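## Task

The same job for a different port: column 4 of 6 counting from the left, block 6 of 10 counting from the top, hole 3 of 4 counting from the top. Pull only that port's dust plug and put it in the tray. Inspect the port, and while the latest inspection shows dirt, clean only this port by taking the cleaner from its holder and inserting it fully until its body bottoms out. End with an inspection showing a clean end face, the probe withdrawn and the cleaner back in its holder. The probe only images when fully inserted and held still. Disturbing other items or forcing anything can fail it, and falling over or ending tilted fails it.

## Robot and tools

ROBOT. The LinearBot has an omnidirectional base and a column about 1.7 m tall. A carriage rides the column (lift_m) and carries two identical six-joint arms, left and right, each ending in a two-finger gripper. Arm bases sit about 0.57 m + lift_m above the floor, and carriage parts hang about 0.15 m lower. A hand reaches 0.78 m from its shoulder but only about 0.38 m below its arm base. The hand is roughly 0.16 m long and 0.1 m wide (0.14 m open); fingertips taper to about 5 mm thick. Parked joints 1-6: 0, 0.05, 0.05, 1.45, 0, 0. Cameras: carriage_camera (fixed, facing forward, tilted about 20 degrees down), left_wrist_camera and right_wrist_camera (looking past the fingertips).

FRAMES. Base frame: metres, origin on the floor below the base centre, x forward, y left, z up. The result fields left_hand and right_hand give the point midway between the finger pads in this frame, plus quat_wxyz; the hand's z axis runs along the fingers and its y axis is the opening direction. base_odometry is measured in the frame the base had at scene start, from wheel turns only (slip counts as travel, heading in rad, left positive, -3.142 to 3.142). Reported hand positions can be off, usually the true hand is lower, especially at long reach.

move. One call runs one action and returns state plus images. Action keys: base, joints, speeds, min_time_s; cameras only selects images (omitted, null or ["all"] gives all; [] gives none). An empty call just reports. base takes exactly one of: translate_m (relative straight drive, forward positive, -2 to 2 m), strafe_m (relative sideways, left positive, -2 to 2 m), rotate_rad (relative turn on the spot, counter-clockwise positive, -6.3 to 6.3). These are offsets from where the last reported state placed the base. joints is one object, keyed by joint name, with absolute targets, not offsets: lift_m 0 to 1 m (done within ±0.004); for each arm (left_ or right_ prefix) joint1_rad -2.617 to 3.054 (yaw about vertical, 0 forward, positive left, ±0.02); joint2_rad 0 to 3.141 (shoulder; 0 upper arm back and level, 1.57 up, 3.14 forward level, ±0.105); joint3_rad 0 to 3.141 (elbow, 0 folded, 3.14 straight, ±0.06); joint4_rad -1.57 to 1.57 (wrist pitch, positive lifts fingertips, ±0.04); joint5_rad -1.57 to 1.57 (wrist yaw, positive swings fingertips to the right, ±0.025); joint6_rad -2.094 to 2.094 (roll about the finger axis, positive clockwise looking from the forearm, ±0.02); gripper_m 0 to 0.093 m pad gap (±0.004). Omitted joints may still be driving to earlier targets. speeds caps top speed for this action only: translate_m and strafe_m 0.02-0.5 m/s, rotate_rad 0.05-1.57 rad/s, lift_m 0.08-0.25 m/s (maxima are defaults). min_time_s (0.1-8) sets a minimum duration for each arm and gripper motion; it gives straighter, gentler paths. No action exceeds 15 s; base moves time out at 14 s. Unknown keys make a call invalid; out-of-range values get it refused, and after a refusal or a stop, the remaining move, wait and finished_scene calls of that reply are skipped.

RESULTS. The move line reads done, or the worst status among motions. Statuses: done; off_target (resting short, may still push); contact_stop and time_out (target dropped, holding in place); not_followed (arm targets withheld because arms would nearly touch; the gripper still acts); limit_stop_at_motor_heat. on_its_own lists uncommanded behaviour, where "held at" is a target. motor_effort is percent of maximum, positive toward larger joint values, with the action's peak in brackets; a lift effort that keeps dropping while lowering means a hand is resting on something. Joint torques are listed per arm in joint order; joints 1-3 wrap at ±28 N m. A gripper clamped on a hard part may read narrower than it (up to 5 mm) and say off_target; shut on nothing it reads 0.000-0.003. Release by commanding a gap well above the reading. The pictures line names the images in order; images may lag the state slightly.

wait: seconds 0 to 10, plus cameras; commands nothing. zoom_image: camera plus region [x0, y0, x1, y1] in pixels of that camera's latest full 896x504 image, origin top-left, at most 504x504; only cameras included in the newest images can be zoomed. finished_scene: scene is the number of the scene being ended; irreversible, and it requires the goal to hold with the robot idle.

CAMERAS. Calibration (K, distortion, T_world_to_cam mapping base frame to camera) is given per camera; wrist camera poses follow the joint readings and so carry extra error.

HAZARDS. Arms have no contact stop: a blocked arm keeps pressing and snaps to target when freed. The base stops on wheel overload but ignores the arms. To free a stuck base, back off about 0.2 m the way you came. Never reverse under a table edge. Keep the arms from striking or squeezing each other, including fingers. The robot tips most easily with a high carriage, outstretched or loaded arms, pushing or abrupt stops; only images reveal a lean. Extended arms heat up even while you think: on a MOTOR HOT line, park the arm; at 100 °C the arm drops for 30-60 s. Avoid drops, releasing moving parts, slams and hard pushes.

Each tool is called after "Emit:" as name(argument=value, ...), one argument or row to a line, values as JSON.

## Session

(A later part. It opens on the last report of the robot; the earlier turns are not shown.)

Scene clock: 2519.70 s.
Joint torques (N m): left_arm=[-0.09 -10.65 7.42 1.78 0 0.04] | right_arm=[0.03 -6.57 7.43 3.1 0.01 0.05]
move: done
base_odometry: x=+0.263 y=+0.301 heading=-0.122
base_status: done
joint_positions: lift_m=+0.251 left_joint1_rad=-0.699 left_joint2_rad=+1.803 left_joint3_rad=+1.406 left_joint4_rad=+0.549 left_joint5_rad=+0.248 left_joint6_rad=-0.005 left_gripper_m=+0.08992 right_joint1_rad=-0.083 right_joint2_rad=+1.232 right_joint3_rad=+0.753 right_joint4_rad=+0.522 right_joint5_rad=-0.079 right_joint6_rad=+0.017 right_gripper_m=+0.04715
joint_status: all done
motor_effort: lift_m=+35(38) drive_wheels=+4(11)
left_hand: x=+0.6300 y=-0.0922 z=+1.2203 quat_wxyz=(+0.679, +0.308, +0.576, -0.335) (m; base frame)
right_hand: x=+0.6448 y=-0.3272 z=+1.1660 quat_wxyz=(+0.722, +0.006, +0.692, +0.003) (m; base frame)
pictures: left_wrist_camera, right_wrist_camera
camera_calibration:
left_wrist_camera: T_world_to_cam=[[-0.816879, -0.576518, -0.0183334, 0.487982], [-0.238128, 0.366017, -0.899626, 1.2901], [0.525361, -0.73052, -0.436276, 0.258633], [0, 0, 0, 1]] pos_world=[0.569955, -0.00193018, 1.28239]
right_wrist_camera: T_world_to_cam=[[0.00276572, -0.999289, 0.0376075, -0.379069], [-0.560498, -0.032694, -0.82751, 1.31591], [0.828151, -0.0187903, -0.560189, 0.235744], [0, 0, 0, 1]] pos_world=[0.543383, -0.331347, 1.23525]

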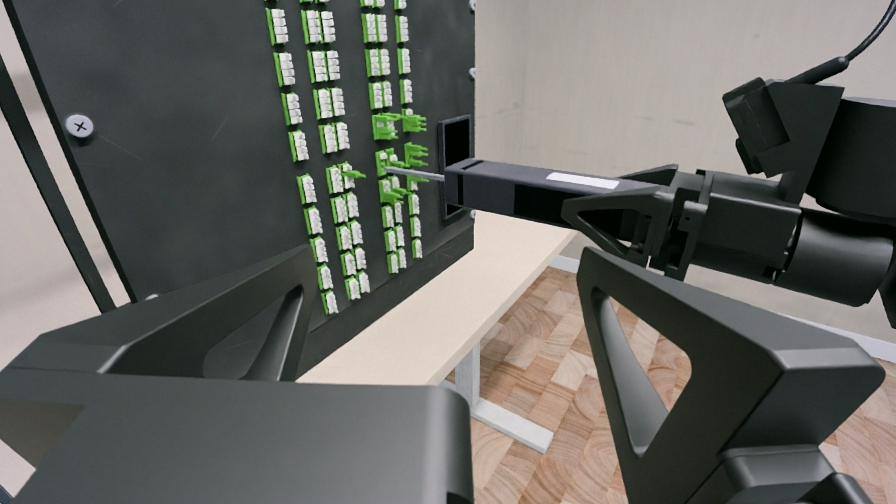

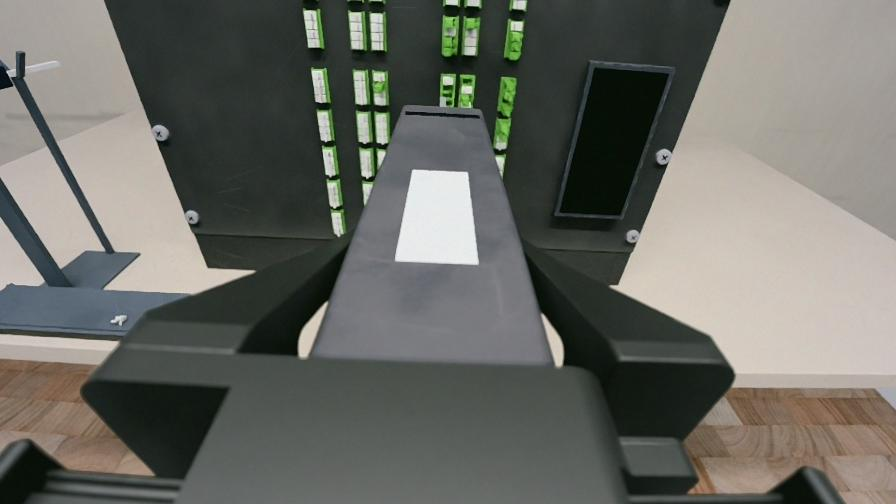

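Emit:
move(
  joints={"lift_m":0.2517,"right_joint5_rad":-0.0625},
  min_time_s=1,
  cameras=["right_wrist_camera"],
)

Emit:
zoom_image(
  camera="right_wrist_camera",
  region=[425, 50, 485, 110],
)

Scene clock: 2525.07 s.
Joint torques (N m): left_arm=[-0.01 -10.58 7.46 1.81 -0.01 0.01] | right_arm=[-0.01 -6.53 7.42 3.09 0.05 0.05]
move: done
base_odometry: x=+0.263 y=+0.301 heading=-0.122
base_status: not commanded
joint_positions: lift_m=+0.252 left_joint1_rad=-0.699 left_joint2_rad=+1.803 left_joint3_rad=+1.406 left_joint4_rad=+0.549 left_joint5_rad=+0.248 left_joint6_rad=-0.005 left_gripper_m=+0.08992 right_joint1_rad=-0.083 right_joint2_rad=+1.232 right_joint3_rad=+0.753 right_joint4_rad=+0.522 right_joint5_rad=-0.072 right_joint6_rad=+0.017 right_gripper_m=+0.04715
joint_status: all done
motor_effort: lift_m=+35(38) drive_wheels=+4(4)
left_hand: x=+0.6300 y=-0.0922 z=+1.2209 quat_wxyz=(+0.679, +0.308, +0.576, -0.335) (m; base frame)
right_hand: x=+0.6448 y=-0.3284 z=+1.1667 quat_wxyz=(+0.722, +0.009, +0.692, +0.001) (m; base frame)
pictures: right_wrist_camera
camera_calibration:
right_wrist_camera: T_world_to_cam=[[-0.00416607, -0.999293, 0.0373714, -0.375531], [-0.560718, -0.0286096, -0.827513, 1.31794], [0.827997, -0.0244023, -0.560202, 0.234383], [0, 0, 0, 1]] pos_world=[0.543361, -0.33184, 1.23595]

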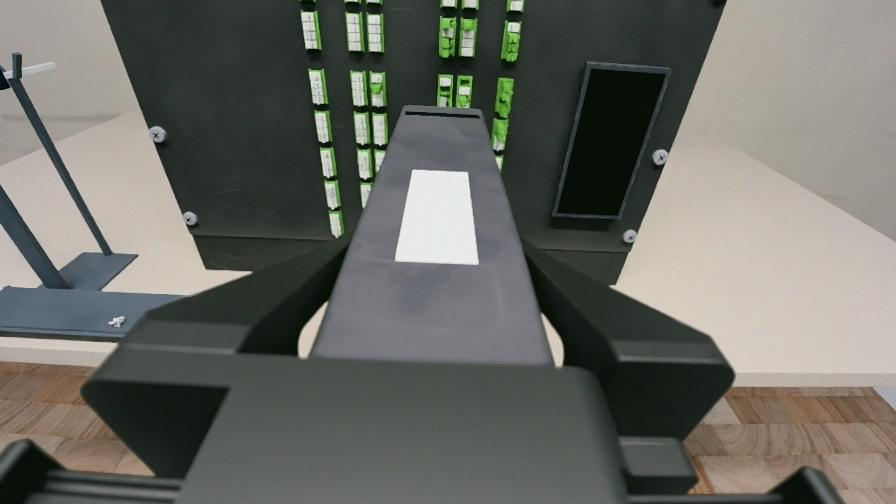

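Scaled by 8.400 from the camera's 896x504 image, which has a finer 1280x720 frame.

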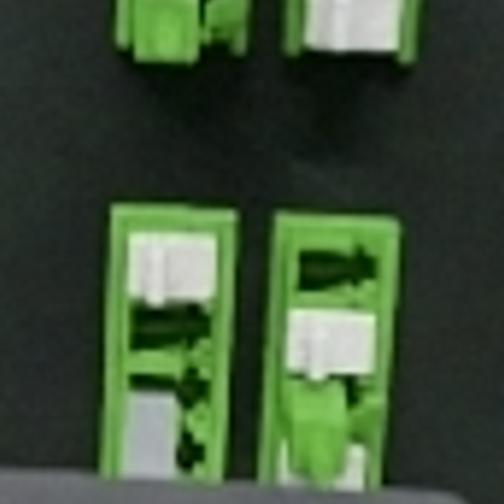

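Emit:
move(
  base={"translate_m":0.003},
  speeds={"translate_m":0.02},
  joints={"right_joint5_rad":-0.072},
  cameras=["right_wrist_camera","left_wrist_camera"],
)

Emit:
zoom_image(
  camera="right_wrist_camera",
  region=[425, 50, 485, 110],
)

Emit:
zoom_image(
  camera="left_wrist_camera",
  region=[360, 130, 460, 210],
)

Scene clock: 2530.00 s.
Joint torques (N m): left_arm=[-0.05 -10.65 7.62 1.77 -0.06 0.05] | right_arm=[-0.06 -6.48 7.47 3.11 -0.02 0.05]
move: done
base_odometry: x=+0.266 y=+0.300 heading=-0.122
base_status: done
joint_positions: lift_m=+0.252 left_joint1_rad=-0.699 left_joint2_rad=+1.803 left_joint3_rad=+1.406 left_joint4_rad=+0.549 left_joint5_rad=+0.248 left_joint6_rad=-0.005 left_gripper_m=+0.08992 right_joint1_rad=-0.083 right_joint2_rad=+1.232 right_joint3_rad=+0.753 right_joint4_rad=+0.522 right_joint5_rad=-0.071 right_joint6_rad=+0.017 right_gripper_m=+0.04715
joint_status: all done
motor_effort: lift_m=+35(35) drive_wheels=+5(13)
left_hand: x=+0.6302 y=-0.0920 z=+1.2209 quat_wxyz=(+0.679, +0.308, +0.576, -0.335) (m; base frame)
right_hand: x=+0.6448 y=-0.3285 z=+1.1666 quat_wxyz=(+0.722, +0.009, +0.692, +0.001) (m; base frame)
pictures: left_wrist_camera, right_wrist_camera
camera_calibration:
left_wrist_camera: T_world_to_cam=[[-0.816685, -0.576797, -0.0182002, 0.487933], [-0.23858, 0.366185, -0.899438, 1.29075], [0.525458, -0.730215, -0.43667, 0.259358], [0, 0, 0, 1]] pos_world=[0.570154, -0.00182904, 1.28309]
right_wrist_camera: T_world_to_cam=[[-0.00484642, -0.999295, 0.037242, -0.375101], [-0.561024, -0.028112, -0.827322, 1.31803], [0.827785, -0.0249032, -0.560492, 0.23469], [0, 0, 0, 1]] pos_world=[0.543358, -0.331939, 1.23595]

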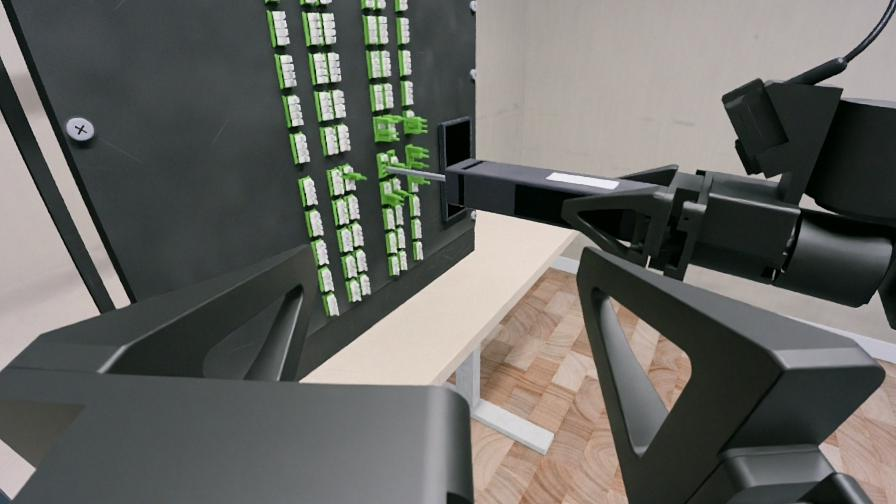

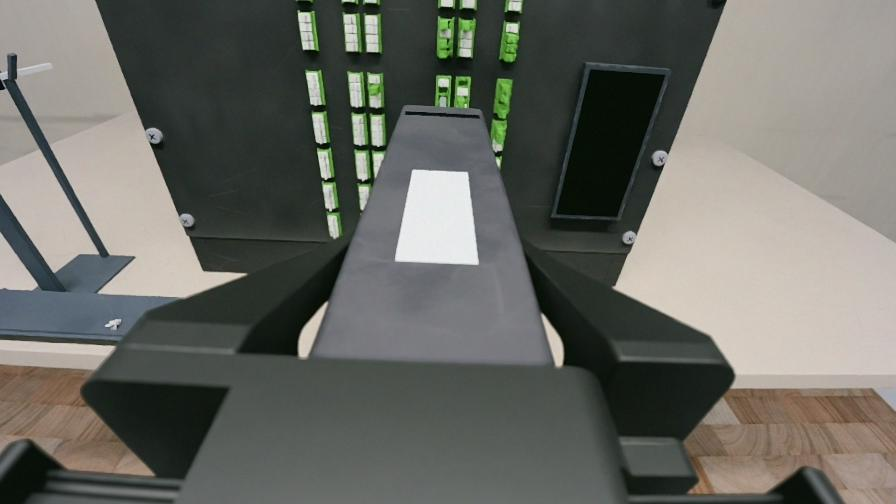

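Scaled by 8.400 from the camera's 896x504 image, which has a finer 1280x720 frame.

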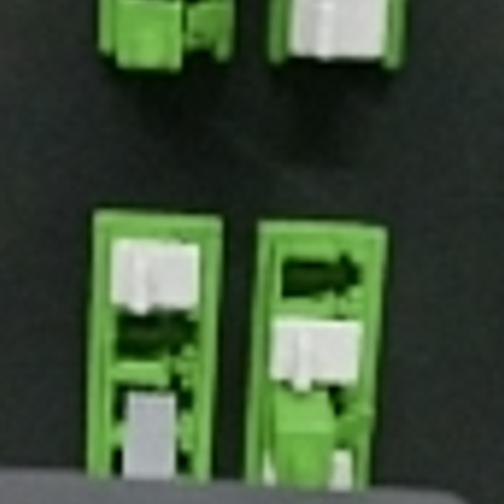

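Scaled by 5.040 from the camera's 896x504 image, which has a finer 1280x720 frame.

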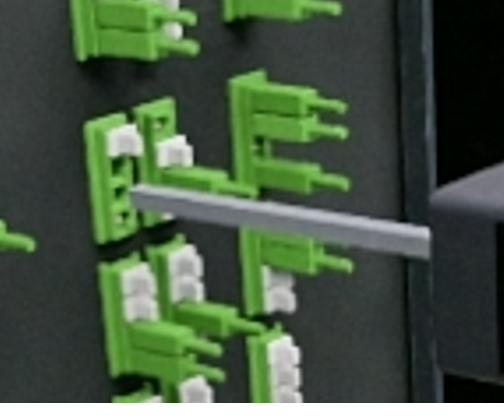

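Emit:
move(
  joints={"right_joint5_rad":-0.0845},
  min_time_s=1,
  cameras=[],
)

Emit:
move(
  base={"translate_m":0.0015},
  speeds={"translate_m":0.02},
  cameras=["right_wrist_camera"],
)

Emit:
zoom_image(
  camera="right_wrist_camera",
  region=[425, 50, 485, 110],
)

Scene clock: 2537.53 s.
Joint torques (N m): left_arm=[-0.08 -10.67 7.64 1.78 -0.01 0.02] | right_arm=[0.01 -6.56 7.42 3.1 -0.11 0.05]
move: done
base_odometry: x=+0.266 y=+0.300 heading=-0.122
base_status: not commanded
joint_positions: lift_m=+0.252 left_joint1_rad=-0.699 left_joint2_rad=+1.803 left_joint3_rad=+1.406 left_joint4_rad=+0.549 left_joint5_rad=+0.248 left_joint6_rad=-0.005 left_gripper_m=+0.08992 right_joint1_rad=-0.083 right_joint2_rad=+1.232 right_joint3_rad=+0.753 right_joint4_rad=+0.522 right_joint5_rad=-0.075 right_joint6_rad=+0.017 right_gripper_m=+0.04715
joint_status: all done
motor_effort: lift_m=+35(35) drive_wheels=+5(5)
left_hand: x=+0.6302 y=-0.0920 z=+1.2209 quat_wxyz=(+0.679, +0.308, +0.576, -0.335) (m; base frame)
right_hand: x=+0.6448 y=-0.3278 z=+1.1666 quat_wxyz=(+0.722, +0.008, +0.692, +0.002) (m; base frame)
pictures: none
No camera images: "cameras" was empty.

Scene clock: 2538.23 s.
Joint torques (N m): left_arm=[0.08 -10.66 7.47 1.74 -0.05 0.01] | right_arm=[0.03 -6.5 7.46 3.11 -0.09 0.05]
move: done
base_odometry: x=+0.268 y=+0.300 heading=-0.123
base_status: done
joint_positions: lift_m=+0.252 left_joint1_rad=-0.699 left_joint2_rad=+1.803 left_joint3_rad=+1.406 left_joint4_rad=+0.548 left_joint5_rad=+0.248 left_joint6_rad=-0.005 left_gripper_m=+0.08992 right_joint1_rad=-0.083 right_joint2_rad=+1.232 right_joint3_rad=+0.753 right_joint4_rad=+0.521 right_joint5_rad=-0.077 right_joint6_rad=+0.017 right_gripper_m=+0.04715
joint_status: not commanded
motor_effort: lift_m=+35(35) drive_wheels=+5(8)
left_hand: x=+0.6300 y=-0.0922 z=+1.2207 quat_wxyz=(+0.679, +0.308, +0.576, -0.335) (m; base frame)
right_hand: x=+0.6448 y=-0.3276 z=+1.1665 quat_wxyz=(+0.722, +0.007, +0.692, +0.003) (m; base frame)
pictures: right_wrist_camera
camera_calibration:
right_wrist_camera: T_world_to_cam=[[0.000881015, -0.999298, 0.0374626, -0.377989], [-0.561179, -0.0315016, -0.827095, 1.31665], [0.827694, -0.0202945, -0.560813, 0.236606], [0, 0, 0, 1]] pos_world=[0.543375, -0.331445, 1.23585]

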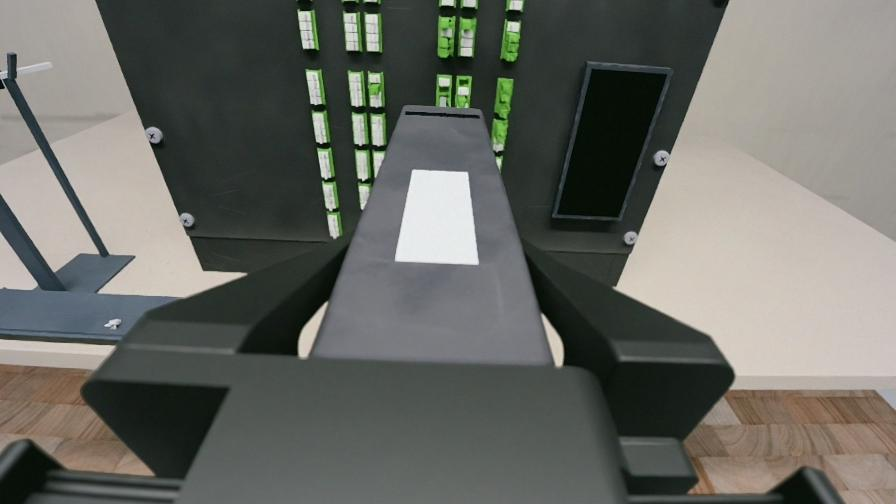

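Scaled by 8.400 from the camera's 896x504 image, which has a finer 1280x720 frame.

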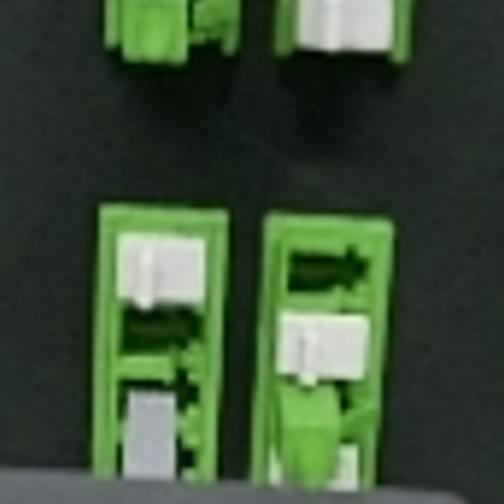

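Emit:
move(
  joints={"right_joint5_rad":-0.088,"lift_m":0.253},
  min_time_s=1,
  cameras=["right_wrist_camera"],
)

Emit:
zoom_image(
  camera="right_wrist_camera",
  region=[425, 50, 485, 110],
)

Scene clock: 2547.87 s.
Joint torques (N m): left_arm=[-0.12 -10.73 7.42 1.79 0 0.02] | right_arm=[0.01 -6.54 7.45 3.11 -0.1 0.05]
move: done
base_odometry: x=+0.268 y=+0.300 heading=-0.123
base_status: not commanded
joint_positions: lift_m=+0.253 left_joint1_rad=-0.699 left_joint2_rad=+1.803 left_joint3_rad=+1.406 left_joint4_rad=+0.548 left_joint5_rad=+0.248 left_joint6_rad=-0.005 left_gripper_m=+0.08992 right_joint1_rad=-0.083 right_joint2_rad=+1.232 right_joint3_rad=+0.752 right_joint4_rad=+0.521 right_joint5_rad=-0.079 right_joint6_rad=+0.017 right_gripper_m=+0.04715
joint_status: all done
motor_effort: lift_m=+35(42) drive_wheels=+5(5)
left_hand: x=+0.6301 y=-0.0922 z=+1.2220 quat_wxyz=(+0.678, +0.308, +0.576, -0.335) (m; base frame)
right_hand: x=+0.6448 y=-0.3272 z=+1.1674 quat_wxyz=(+0.721, +0.007, +0.692, +0.004) (m; base frame)
pictures: right_wrist_camera
camera_calibration:
right_wrist_camera: T_world_to_cam=[[0.00278235, -0.999292, 0.0375199, -0.379031], [-0.562104, -0.0325944, -0.826424, 1.31685], [0.827062, -0.0187907, -0.561796, 0.239142], [0, 0, 0, 1]] pos_world=[0.543478, -0.331346, 1.23685]

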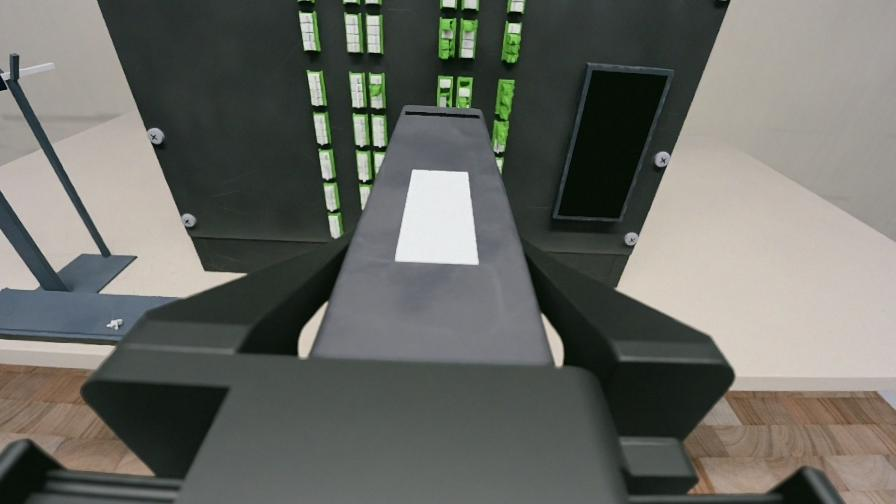

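Scaled by 8.400 from the camera's 896x504 image, which has a finer 1280x720 frame.

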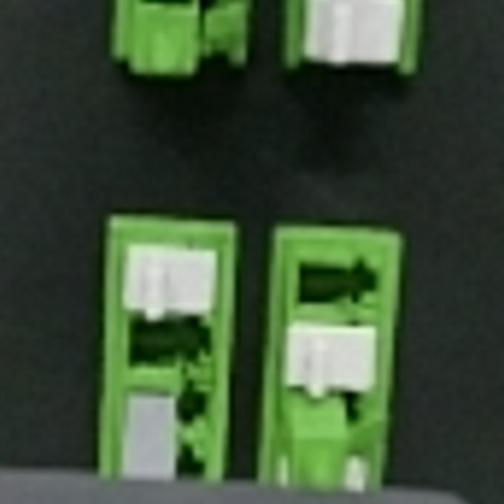

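Emit:
move(
  base={"translate_m":0.0015},
  speeds={"translate_m":0.02},
  joints={"right_joint5_rad":-0.078},
  cameras=["right_wrist_camera","left_wrist_camera"],
)

Emit:
zoom_image(
  camera="right_wrist_camera",
  region=[425, 50, 485, 110],
)

Emit:
zoom_image(
  camera="left_wrist_camera",
  region=[360, 130, 460, 210],
)

Scene clock: 2552.27 s.
Joint torques (N m): left_arm=[0.17 -10.76 7.51 1.79 -0.02 0.02] | right_arm=[0.03 -6.43 7.51 3.1 0.01 0.05]
move: done
base_odometry: x=+0.269 y=+0.299 heading=-0.124
base_status: done
joint_positions: lift_m=+0.253 left_joint1_rad=-0.700 left_joint2_rad=+1.803 left_joint3_rad=+1.406 left_joint4_rad=+0.547 left_joint5_rad=+0.248 left_joint6_rad=-0.005 left_gripper_m=+0.08992 right_joint1_rad=-0.083 right_joint2_rad=+1.231 right_joint3_rad=+0.751 right_joint4_rad=+0.522 right_joint5_rad=-0.079 right_joint6_rad=+0.017 right_gripper_m=+0.04715
joint_status: all done
motor_effort: lift_m=+35(35) drive_wheels=+5(7)
left_hand: x=+0.6299 y=-0.0924 z=+1.2219 quat_wxyz=(+0.678, +0.308, +0.576, -0.335) (m; base frame)
right_hand: x=+0.6445 y=-0.3271 z=+1.1675 quat_wxyz=(+0.722, +0.006, +0.692, +0.004) (m; base frame)
pictures: left_wrist_camera, right_wrist_camera
camera_calibration:
left_wrist_camera: T_world_to_cam=[[-0.817124, -0.576186, -0.0178266, 0.487472], [-0.239324, 0.367209, -0.898822, 1.29147], [0.524434, -0.730183, -0.437951, 0.261895], [0, 0, 0, 1]] pos_world=[0.570058, -0.00213309, 1.28419]
right_wrist_camera: T_world_to_cam=[[0.00316879, -0.999288, 0.0376032, -0.379242], [-0.561431, -0.0328954, -0.826869, 1.31672], [0.827517, -0.0184914, -0.561135, 0.238506], [0, 0, 0, 1]] pos_world=[0.543081, -0.331247, 1.23685]

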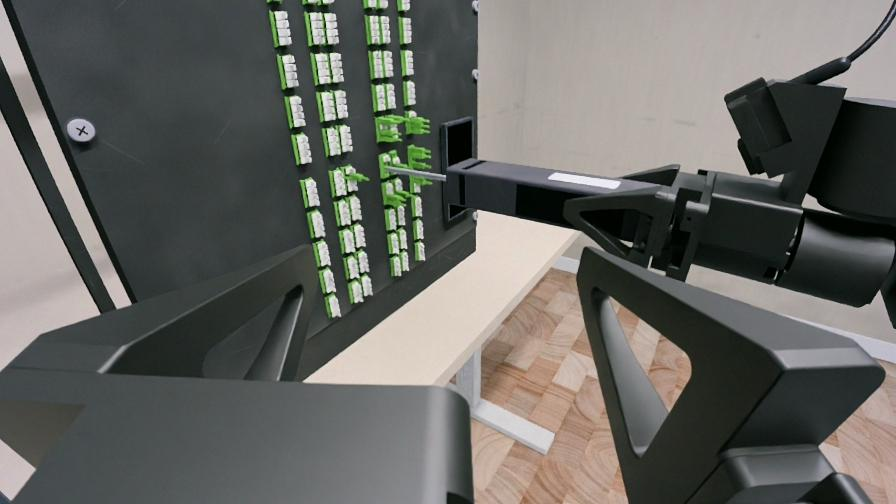

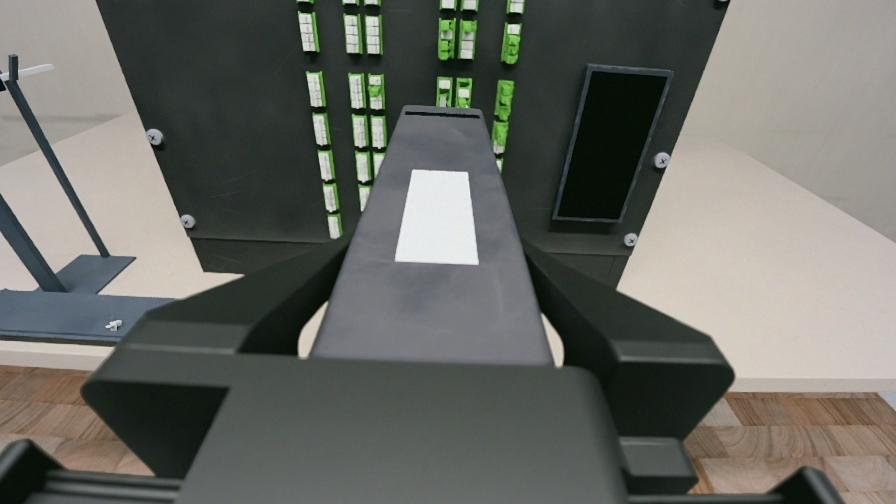

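Scaled by 8.400 from the camera's 896x504 image, which has a finer 1280x720 frame.

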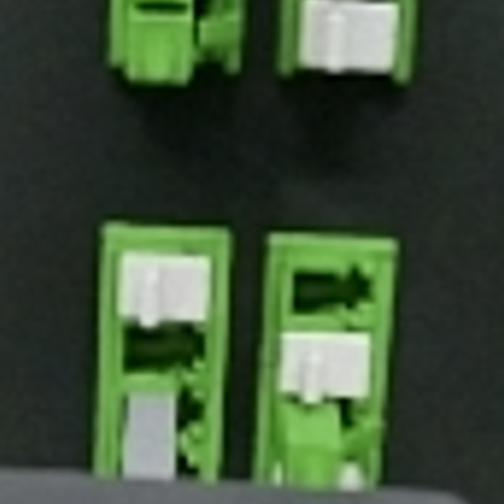

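Scaled by 5.040 from the camera's 896x504 image, which has a finer 1280x720 frame.

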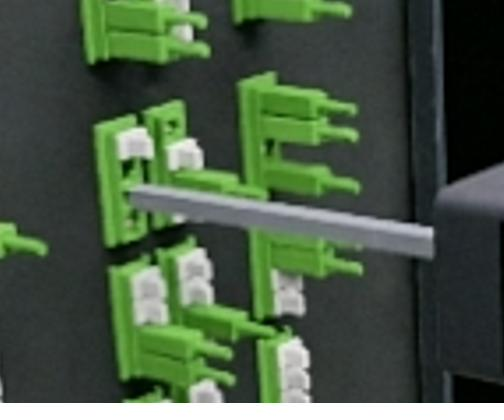

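Emit:
move(
  base={"translate_m":0.0015},
  speeds={"translate_m":0.02},
  cameras=["right_wrist_camera"],
)

Emit:
zoom_image(
  camera="right_wrist_camera",
  region=[425, 50, 485, 110],
)

Scene clock: 2555.80 s.
Joint torques (N m): left_arm=[0.05 -10.54 7.46 1.8 -0.03 0.01] | right_arm=[-0.03 -6.02 7.64 3.11 0.01 0.05]
move: done
base_odometry: x=+0.270 y=+0.299 heading=-0.124
base_status: done
joint_positions: lift_m=+0.253 left_joint1_rad=-0.700 left_joint2_rad=+1.803 left_joint3_rad=+1.406 left_joint4_rad=+0.547 left_joint5_rad=+0.248 left_joint6_rad=-0.005 left_gripper_m=+0.08992 right_joint1_rad=-0.083 right_joint2_rad=+1.226 right_joint3_rad=+0.750 right_joint4_rad=+0.522 right_joint5_rad=-0.080 right_joint6_rad=+0.017 right_gripper_m=+0.04715
joint_status: not commanded
motor_effort: lift_m=+35(35) drive_wheels=+5(10)
left_hand: x=+0.6299 y=-0.0924 z=+1.2219 quat_wxyz=(+0.678, +0.308, +0.576, -0.335) (m; base frame)
right_hand: x=+0.6435 y=-0.3269 z=+1.1687 quat_wxyz=(+0.723, +0.006, +0.691, +0.004) (m; base frame)
pictures: right_wrist_camera
camera_calibration:
right_wrist_camera: T_world_to_cam=[[0.00420791, -0.999272, 0.03791, -0.380011], [-0.55856, -0.0337938, -0.828775, 1.31731], [0.829453, -0.0176876, -0.558296, 0.235698], [0, 0, 0, 1]] pos_world=[0.541894, -0.331049, 1.23775]

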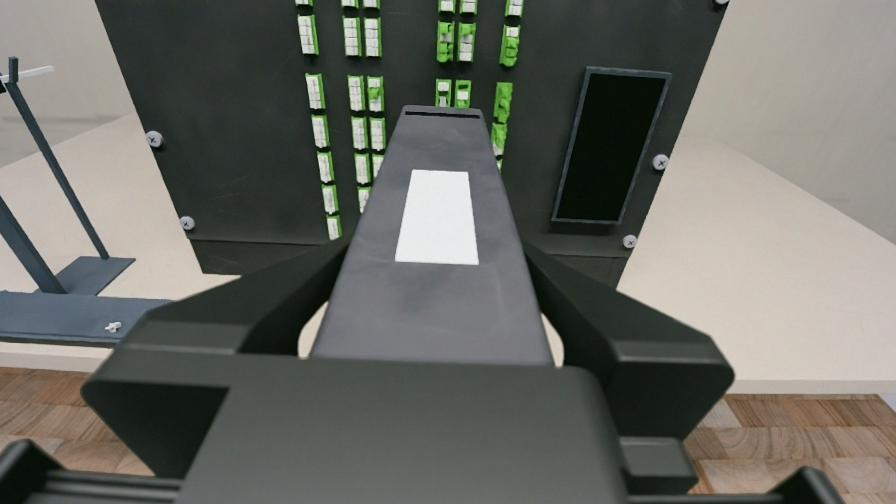

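Scaled by 8.400 from the camera's 896x504 image, which has a finer 1280x720 frame.

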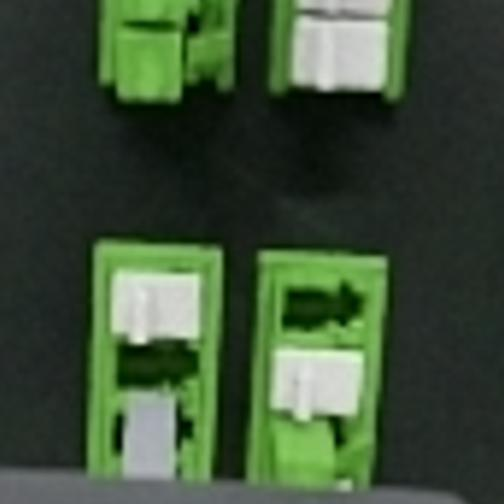

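Emit:
move(
  base={"translate_m":-0.003},
  speeds={"translate_m":0.02},
  joints={"right_joint1_rad":-0.082},
  min_time_s=1,
  cameras=["right_wrist_camera"],
)

Emit:
zoom_image(
  camera="right_wrist_camera",
  region=[425, 50, 485, 110],
)

Scene clock: 2562.97 s.
Joint torques (N m): left_arm=[0.09 -10.52 7.45 1.78 -0.04 0.03] | right_arm=[0.24 -6.04 7.64 3.13 0.01 0.05]
move: done
base_odometry: x=+0.268 y=+0.299 heading=-0.124
base_status: done
joint_positions: lift_m=+0.253 left_joint1_rad=-0.700 left_joint2_rad=+1.803 left_joint3_rad=+1.406 left_joint4_rad=+0.548 left_joint5_rad=+0.248 left_joint6_rad=-0.005 left_gripper_m=+0.08992 right_joint1_rad=-0.083 right_joint2_rad=+1.226 right_joint3_rad=+0.750 right_joint4_rad=+0.521 right_joint5_rad=-0.080 right_joint6_rad=+0.017 right_gripper_m=+0.04715
joint_status: all done
motor_effort: lift_m=+35(35) drive_wheels=-1(8)
left_hand: x=+0.6297 y=-0.0925 z=+1.2220 quat_wxyz=(+0.678, +0.308, +0.576, -0.336) (m; base frame)
right_hand: x=+0.6435 y=-0.3269 z=+1.1686 quat_wxyz=(+0.723, +0.006, +0.691, +0.004) (m; base frame)
pictures: right_wrist_camera
camera_calibration:
right_wrist_camera: T_world_to_cam=[[0.00381882, -0.999277, 0.0378268, -0.379795], [-0.559213, -0.0334935, -0.828347, 1.3172], [0.829015, -0.0179899, -0.558936, 0.236491], [0, 0, 0, 1]] pos_world=[0.541991, -0.331148, 1.23765]

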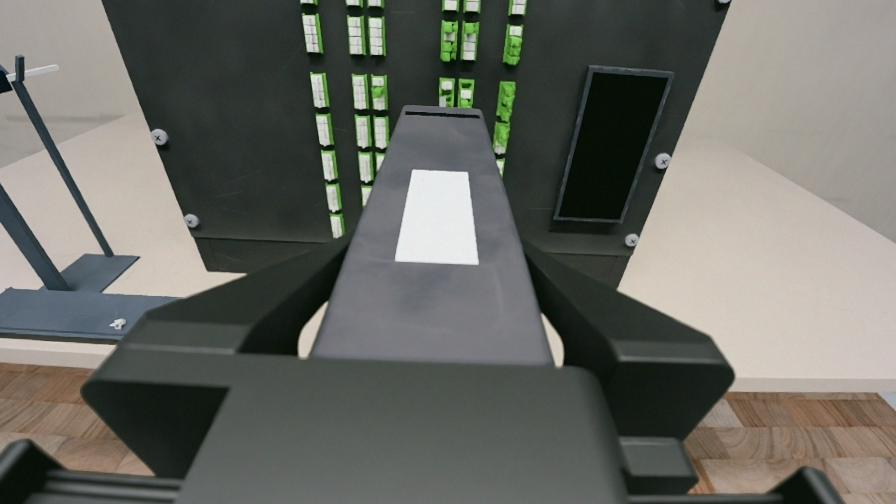

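Scaled by 8.400 from the camera's 896x504 image, which has a finer 1280x720 frame.

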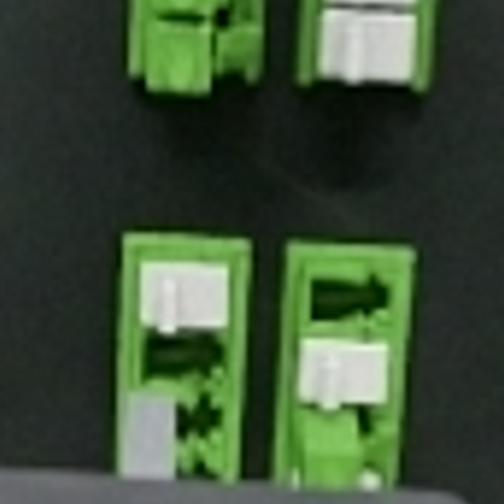

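Emit:
move(
  base={"translate_m":-0.01},
  speeds={"translate_m":0.03},
  cameras=["right_wrist_camera"],
)

Emit:
zoom_image(
  camera="right_wrist_camera",
  region=[425, 50, 485, 110],
)

Emit:
move(
  base={"translate_m":0.011},
  speeds={"translate_m":0.03},
  cameras=["right_wrist_camera"],
)

Emit:
zoom_image(
  camera="right_wrist_camera",
  region=[425, 50, 485, 110],
)

Scene clock: 2574.60 s.
Joint torques (N m): left_arm=[0.21 -10.73 7.54 1.75 -0.01 0.08] | right_arm=[0.27 -6.04 7.6 3.1 0.01 0.05]
move: done
base_odometry: x=+0.258 y=+0.301 heading=-0.123
base_status: done
joint_positions: lift_m=+0.253 left_joint1_rad=-0.701 left_joint2_rad=+1.803 left_joint3_rad=+1.406 left_joint4_rad=+0.548 left_joint5_rad=+0.248 left_joint6_rad=-0.005 left_gripper_m=+0.08992 right_joint1_rad=-0.083 right_joint2_rad=+1.226 right_joint3_rad=+0.750 right_joint4_rad=+0.521 right_joint5_rad=-0.080 right_joint6_rad=+0.017 right_gripper_m=+0.04715
joint_status: not commanded
motor_effort: lift_m=+35(35) drive_wheels=-2(8)
left_hand: x=+0.6294 y=-0.0928 z=+1.2220 quat_wxyz=(+0.678, +0.309, +0.576, -0.336) (m; base frame)
right_hand: x=+0.6435 y=-0.3269 z=+1.1685 quat_wxyz=(+0.722, +0.006, +0.691, +0.004) (m; base frame)
pictures: right_wrist_camera
camera_calibration:
right_wrist_camera: T_world_to_cam=[[0.00383236, -0.999277, 0.0378252, -0.379796], [-0.559511, -0.0334932, -0.828146, 1.31703], [0.828814, -0.0179899, -0.559235, 0.236916], [0, 0, 0, 1]] pos_world=[0.54199, -0.331148, 1.23755]

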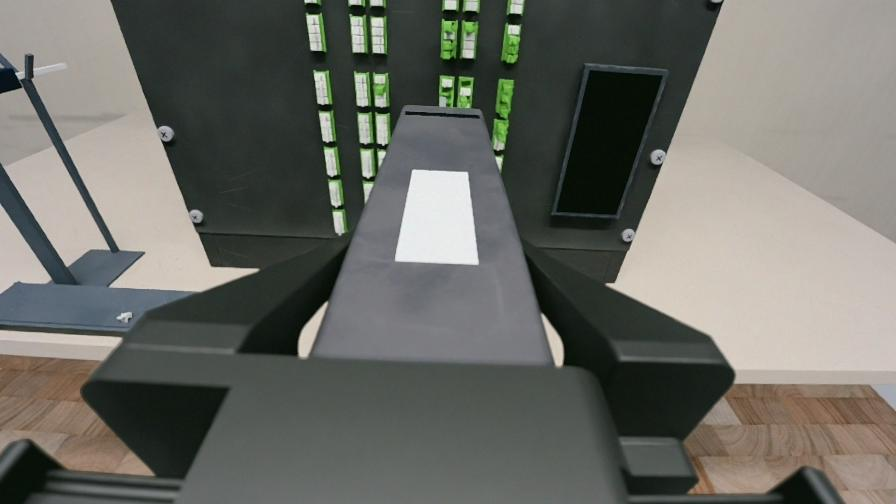

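Scaled by 8.400 from the camera's 896x504 image, which has a finer 1280x720 frame.

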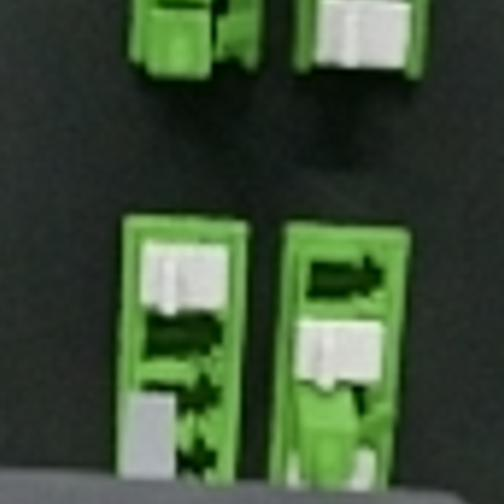

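Scene clock: 2575.60 s.
Joint torques (N m): left_arm=[0.36 -10.7 7.39 1.79 -0.01 0.02] | right_arm=[0.23 -6 7.65 3.11 0.02 0.05]
move: done
base_odometry: x=+0.269 y=+0.299 heading=-0.124
base_status: done
joint_positions: lift_m=+0.253 left_joint1_rad=-0.701 left_joint2_rad=+1.803 left_joint3_rad=+1.406 left_joint4_rad=+0.548 left_joint5_rad=+0.248 left_joint6_rad=-0.005 left_gripper_m=+0.08992 right_joint1_rad=-0.083 right_joint2_rad=+1.226 right_joint3_rad=+0.750 right_joint4_rad=+0.521 right_joint5_rad=-0.080 right_joint6_rad=+0.017 right_gripper_m=+0.04715
joint_status: not commanded
motor_effort: lift_m=+35(35) drive_wheels=+5(10)
left_hand: x=+0.6294 y=-0.0928 z=+1.2220 quat_wxyz=(+0.678, +0.309, +0.576, -0.336) (m; base frame)
right_hand: x=+0.6435 y=-0.3269 z=+1.1686 quat_wxyz=(+0.723, +0.006, +0.691, +0.004) (m; base frame)
pictures: right_wrist_camera
camera_calibration:
right_wrist_camera: T_world_to_cam=[[0.00380523, -0.999277, 0.0378285, -0.379793], [-0.558867, -0.0334948, -0.82858, 1.31738], [0.829248, -0.0179882, -0.558591, 0.235993], [0, 0, 0, 1]] pos_world=[0.541992, -0.331148, 1.23775]

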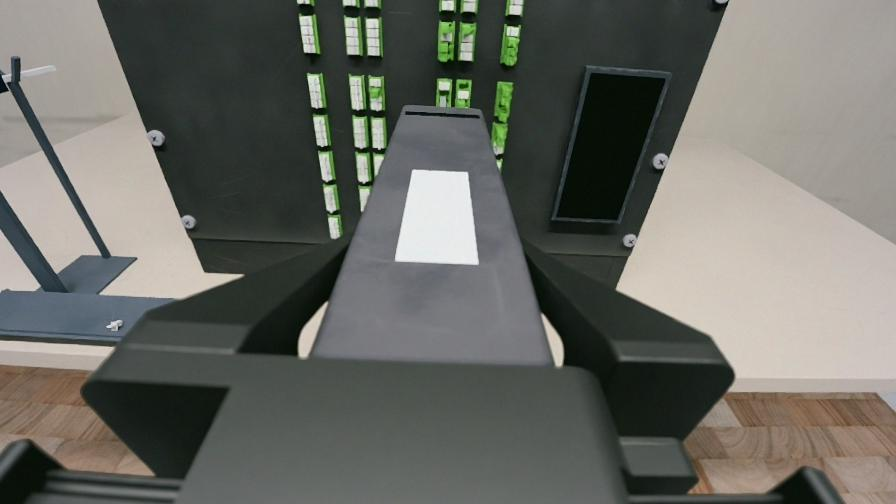

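Scaled by 8.400 from the camera's 896x504 image, which has a finer 1280x720 frame.

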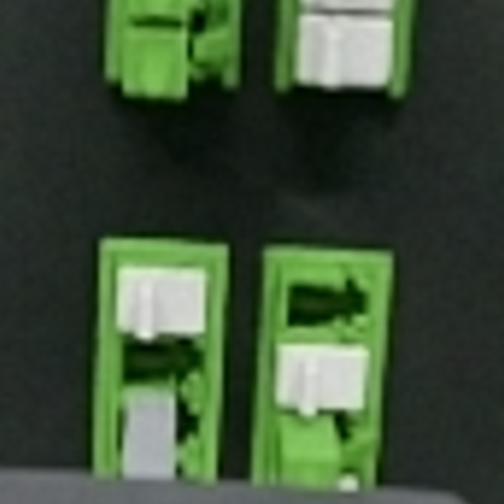

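Emit:
move(
  joints={"lift_m":0.2512,"right_joint5_rad":-0.0895},
  min_time_s=1,
  cameras=["right_wrist_camera"],
)

Emit:
zoom_image(
  camera="right_wrist_camera",
  region=[425, 50, 485, 110],
)

Scene clock: 2581.73 s.
Joint torques (N m): left_arm=[0.24 -10.65 7.5 1.77 -0.03 0.02] | right_arm=[0.25 -6.04 7.64 3.11 -0.1 0.05]
move: done
base_odometry: x=+0.269 y=+0.299 heading=-0.124
base_status: not commanded
joint_positions: lift_m=+0.251 left_joint1_rad=-0.701 left_joint2_rad=+1.803 left_joint3_rad=+1.406 left_joint4_rad=+0.547 left_joint5_rad=+0.248 left_joint6_rad=-0.005 left_gripper_m=+0.08992 right_joint1_rad=-0.083 right_joint2_rad=+1.226 right_joint3_rad=+0.750 right_joint4_rad=+0.521 right_joint5_rad=-0.081 right_joint6_rad=+0.017 right_gripper_m=+0.04715
joint_status: all done
motor_effort: lift_m=+34(34) drive_wheels=+5(5)
left_hand: x=+0.6295 y=-0.0928 z=+1.2201 quat_wxyz=(+0.678, +0.309, +0.576, -0.336) (m; base frame)
right_hand: x=+0.6435 y=-0.3267 z=+1.1668 quat_wxyz=(+0.722, +0.006, +0.691, +0.004) (m; base frame)
pictures: right_wrist_camera
camera_calibration:
right_wrist_camera: T_world_to_cam=[[0.0049694, -0.999269, 0.0378988, -0.380342], [-0.559439, -0.0341916, -0.828166, 1.31547], [0.828857, -0.0170866, -0.5592, 0.236251], [0, 0, 0, 1]] pos_world=[0.541994, -0.331049, 1.23595]

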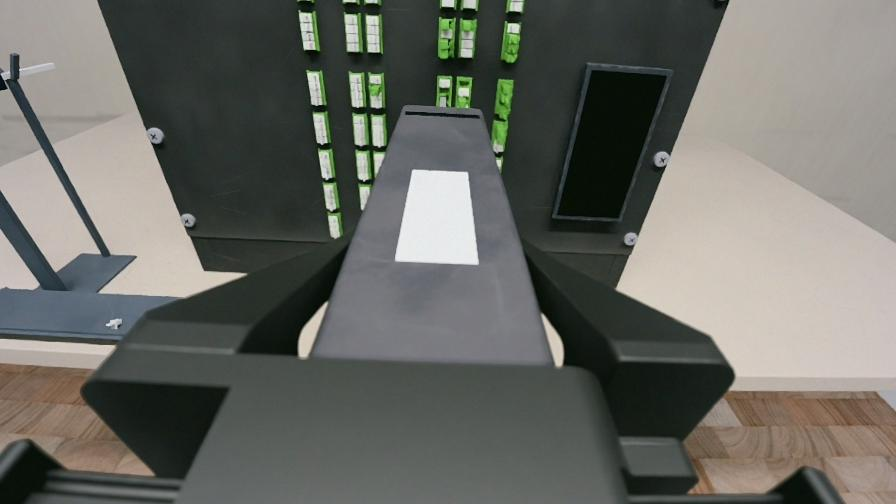

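Scaled by 8.400 from the camera's 896x504 image, which has a finer 1280x720 frame.

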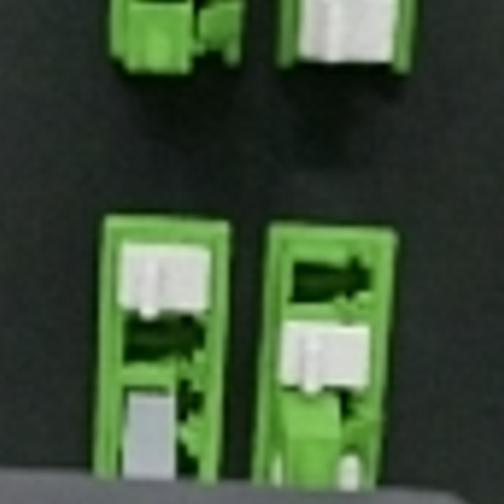

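Emit:
move(
  base={"translate_m":0.004},
  speeds={"translate_m":0.02},
  joints={"right_joint5_rad":-0.081},
  cameras=["right_wrist_camera"],
)

Emit:
zoom_image(
  camera="right_wrist_camera",
  region=[425, 50, 485, 110],
)

Scene clock: 2585.13 s.
Joint torques (N m): left_arm=[0.27 -10.73 7.61 1.79 0.01 0.01] | right_arm=[0.25 -5.48 7.79 3.14 0 0.05]
move: done
base_odometry: x=+0.272 y=+0.299 heading=-0.125
base_status: done
joint_positions: lift_m=+0.251 left_joint1_rad=-0.701 left_joint2_rad=+1.803 left_joint3_rad=+1.406 left_joint4_rad=+0.546 left_joint5_rad=+0.248 left_joint6_rad=-0.005 left_gripper_m=+0.08992 right_joint1_rad=-0.083 right_joint2_rad=+1.220 right_joint3_rad=+0.748 right_joint4_rad=+0.518 right_joint5_rad=-0.081 right_joint6_rad=+0.017 right_gripper_m=+0.04715
joint_status: all done
motor_effort: lift_m=+34(34) drive_wheels=+5(11)
left_hand: x=+0.6292 y=-0.0932 z=+1.2199 quat_wxyz=(+0.678, +0.309, +0.577, -0.336) (m; base frame)
right_hand: x=+0.6423 y=-0.3266 z=+1.1675 quat_wxyz=(+0.723, +0.006, +0.691, +0.004) (m; base frame)
pictures: right_wrist_camera
camera_calibration:
right_wrist_camera: T_world_to_cam=[[0.00492843, -0.999269, 0.0379045, -0.380243], [-0.558542, -0.0341919, -0.828771, 1.3155], [0.829461, -0.0170867, -0.558303, 0.236227], [0, 0, 0, 1]] pos_world=[0.540697, -0.330949, 1.23655]

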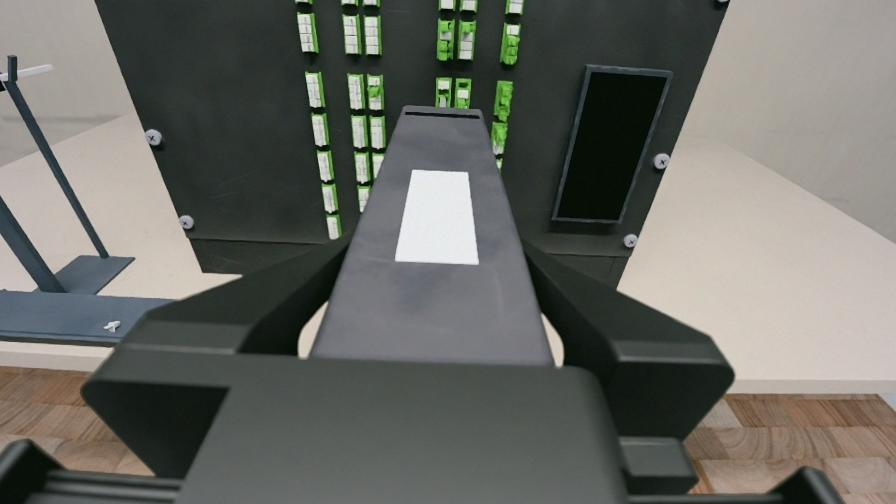

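Scaled by 8.400 from the camera's 896x504 image, which has a finer 1280x720 frame.

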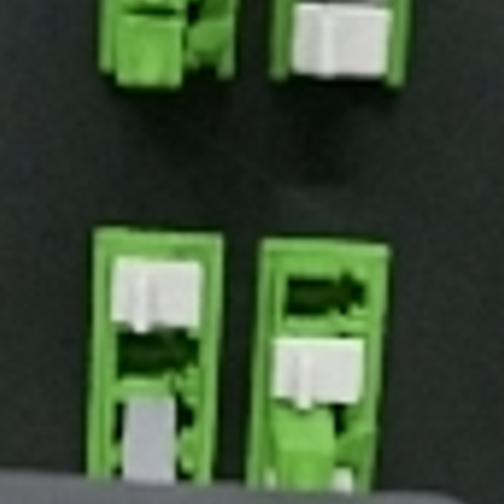

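Emit:
move(
  base={"translate_m":-0.006},
  speeds={"translate_m":0.02},
  joints={"right_joint5_rad":-0.0935},
  min_time_s=1,
  cameras=[],
)

Emit:
move(
  base={"translate_m":0.005},
  speeds={"translate_m":0.02},
  joints={"right_joint5_rad":-0.083},
  cameras=["right_wrist_camera"],
)

Emit:
zoom_image(
  camera="right_wrist_camera",
  region=[425, 50, 485, 110],
)

Scene clock: 2591.73 s.
Joint torques (N m): left_arm=[0.35 -10.71 7.56 1.79 -0.02 -0.05] | right_arm=[0.25 -5.48 7.79 3.14 -0.1 0.05]
move: done
base_odometry: x=+0.267 y=+0.300 heading=-0.124
base_status: done
joint_positions: lift_m=+0.251 left_joint1_rad=-0.701 left_joint2_rad=+1.803 left_joint3_rad=+1.406 left_joint4_rad=+0.547 left_joint5_rad=+0.248 left_joint6_rad=-0.005 left_gripper_m=+0.08992 right_joint1_rad=-0.083 right_joint2_rad=+1.220 right_joint3_rad=+0.748 right_joint4_rad=+0.519 right_joint5_rad=-0.084 right_joint6_rad=+0.017 right_gripper_m=+0.04715
joint_status: all done
motor_effort: lift_m=+34(34) drive_wheels=-3(5)
left_hand: x=+0.6293 y=-0.0930 z=+1.2201 quat_wxyz=(+0.678, +0.309, +0.576, -0.336) (m; base frame)
right_hand: x=+0.6423 y=-0.3260 z=+1.1678 quat_wxyz=(+0.723, +0.004, +0.691, +0.005) (m; base frame)
pictures: none
No camera images: "cameras" was empty.

Scene clock: 2592.37 s.
Joint torques (N m): left_arm=[0.03 -10.8 7.42 1.79 0.01 0.05] | right_arm=[0.28 -5.52 7.79 3.1 0 0.05]
move: done
base_odometry: x=+0.271 y=+0.299 heading=-0.125
base_status: done
joint_positions: lift_m=+0.251 left_joint1_rad=-0.700 left_joint2_rad=+1.803 left_joint3_rad=+1.406 left_joint4_rad=+0.547 left_joint5_rad=+0.248 left_joint6_rad=-0.005 left_gripper_m=+0.08992 right_joint1_rad=-0.083 right_joint2_rad=+1.220 right_joint3_rad=+0.748 right_joint4_rad=+0.520 right_joint5_rad=-0.085 right_joint6_rad=+0.017 right_gripper_m=+0.04715
joint_status: all done
motor_effort: lift_m=+34(34) drive_wheels=+5(11)
left_hand: x=+0.6296 y=-0.0927 z=+1.2201 quat_wxyz=(+0.678, +0.309, +0.576, -0.336) (m; base frame)
right_hand: x=+0.6423 y=-0.3260 z=+1.1679 quat_wxyz=(+0.723, +0.004, +0.690, +0.005) (m; base frame)
pictures: right_wrist_camera
camera_calibration:
right_wrist_camera: T_world_to_cam=[[0.00865415, -0.999226, 0.0383629, -0.382522], [-0.556837, -0.0366813, -0.829811, 1.31517], [0.830576, -0.0141806, -0.556724, 0.234818], [0, 0, 0, 1]] pos_world=[0.540614, -0.330654, 1.23675]

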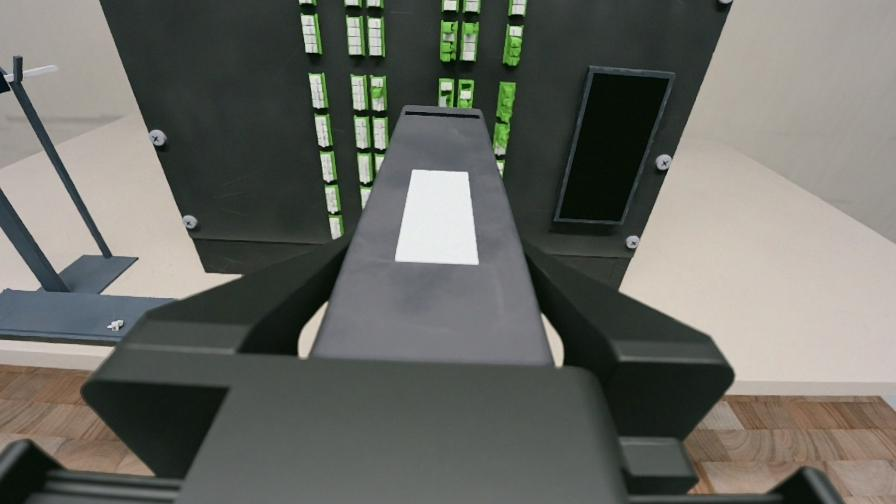

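Scaled by 8.400 from the camera's 896x504 image, which has a finer 1280x720 frame.

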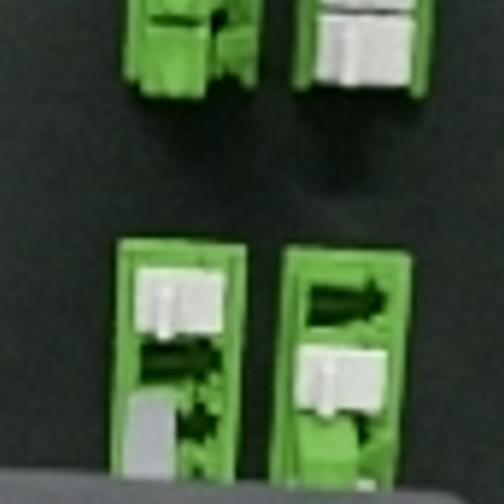

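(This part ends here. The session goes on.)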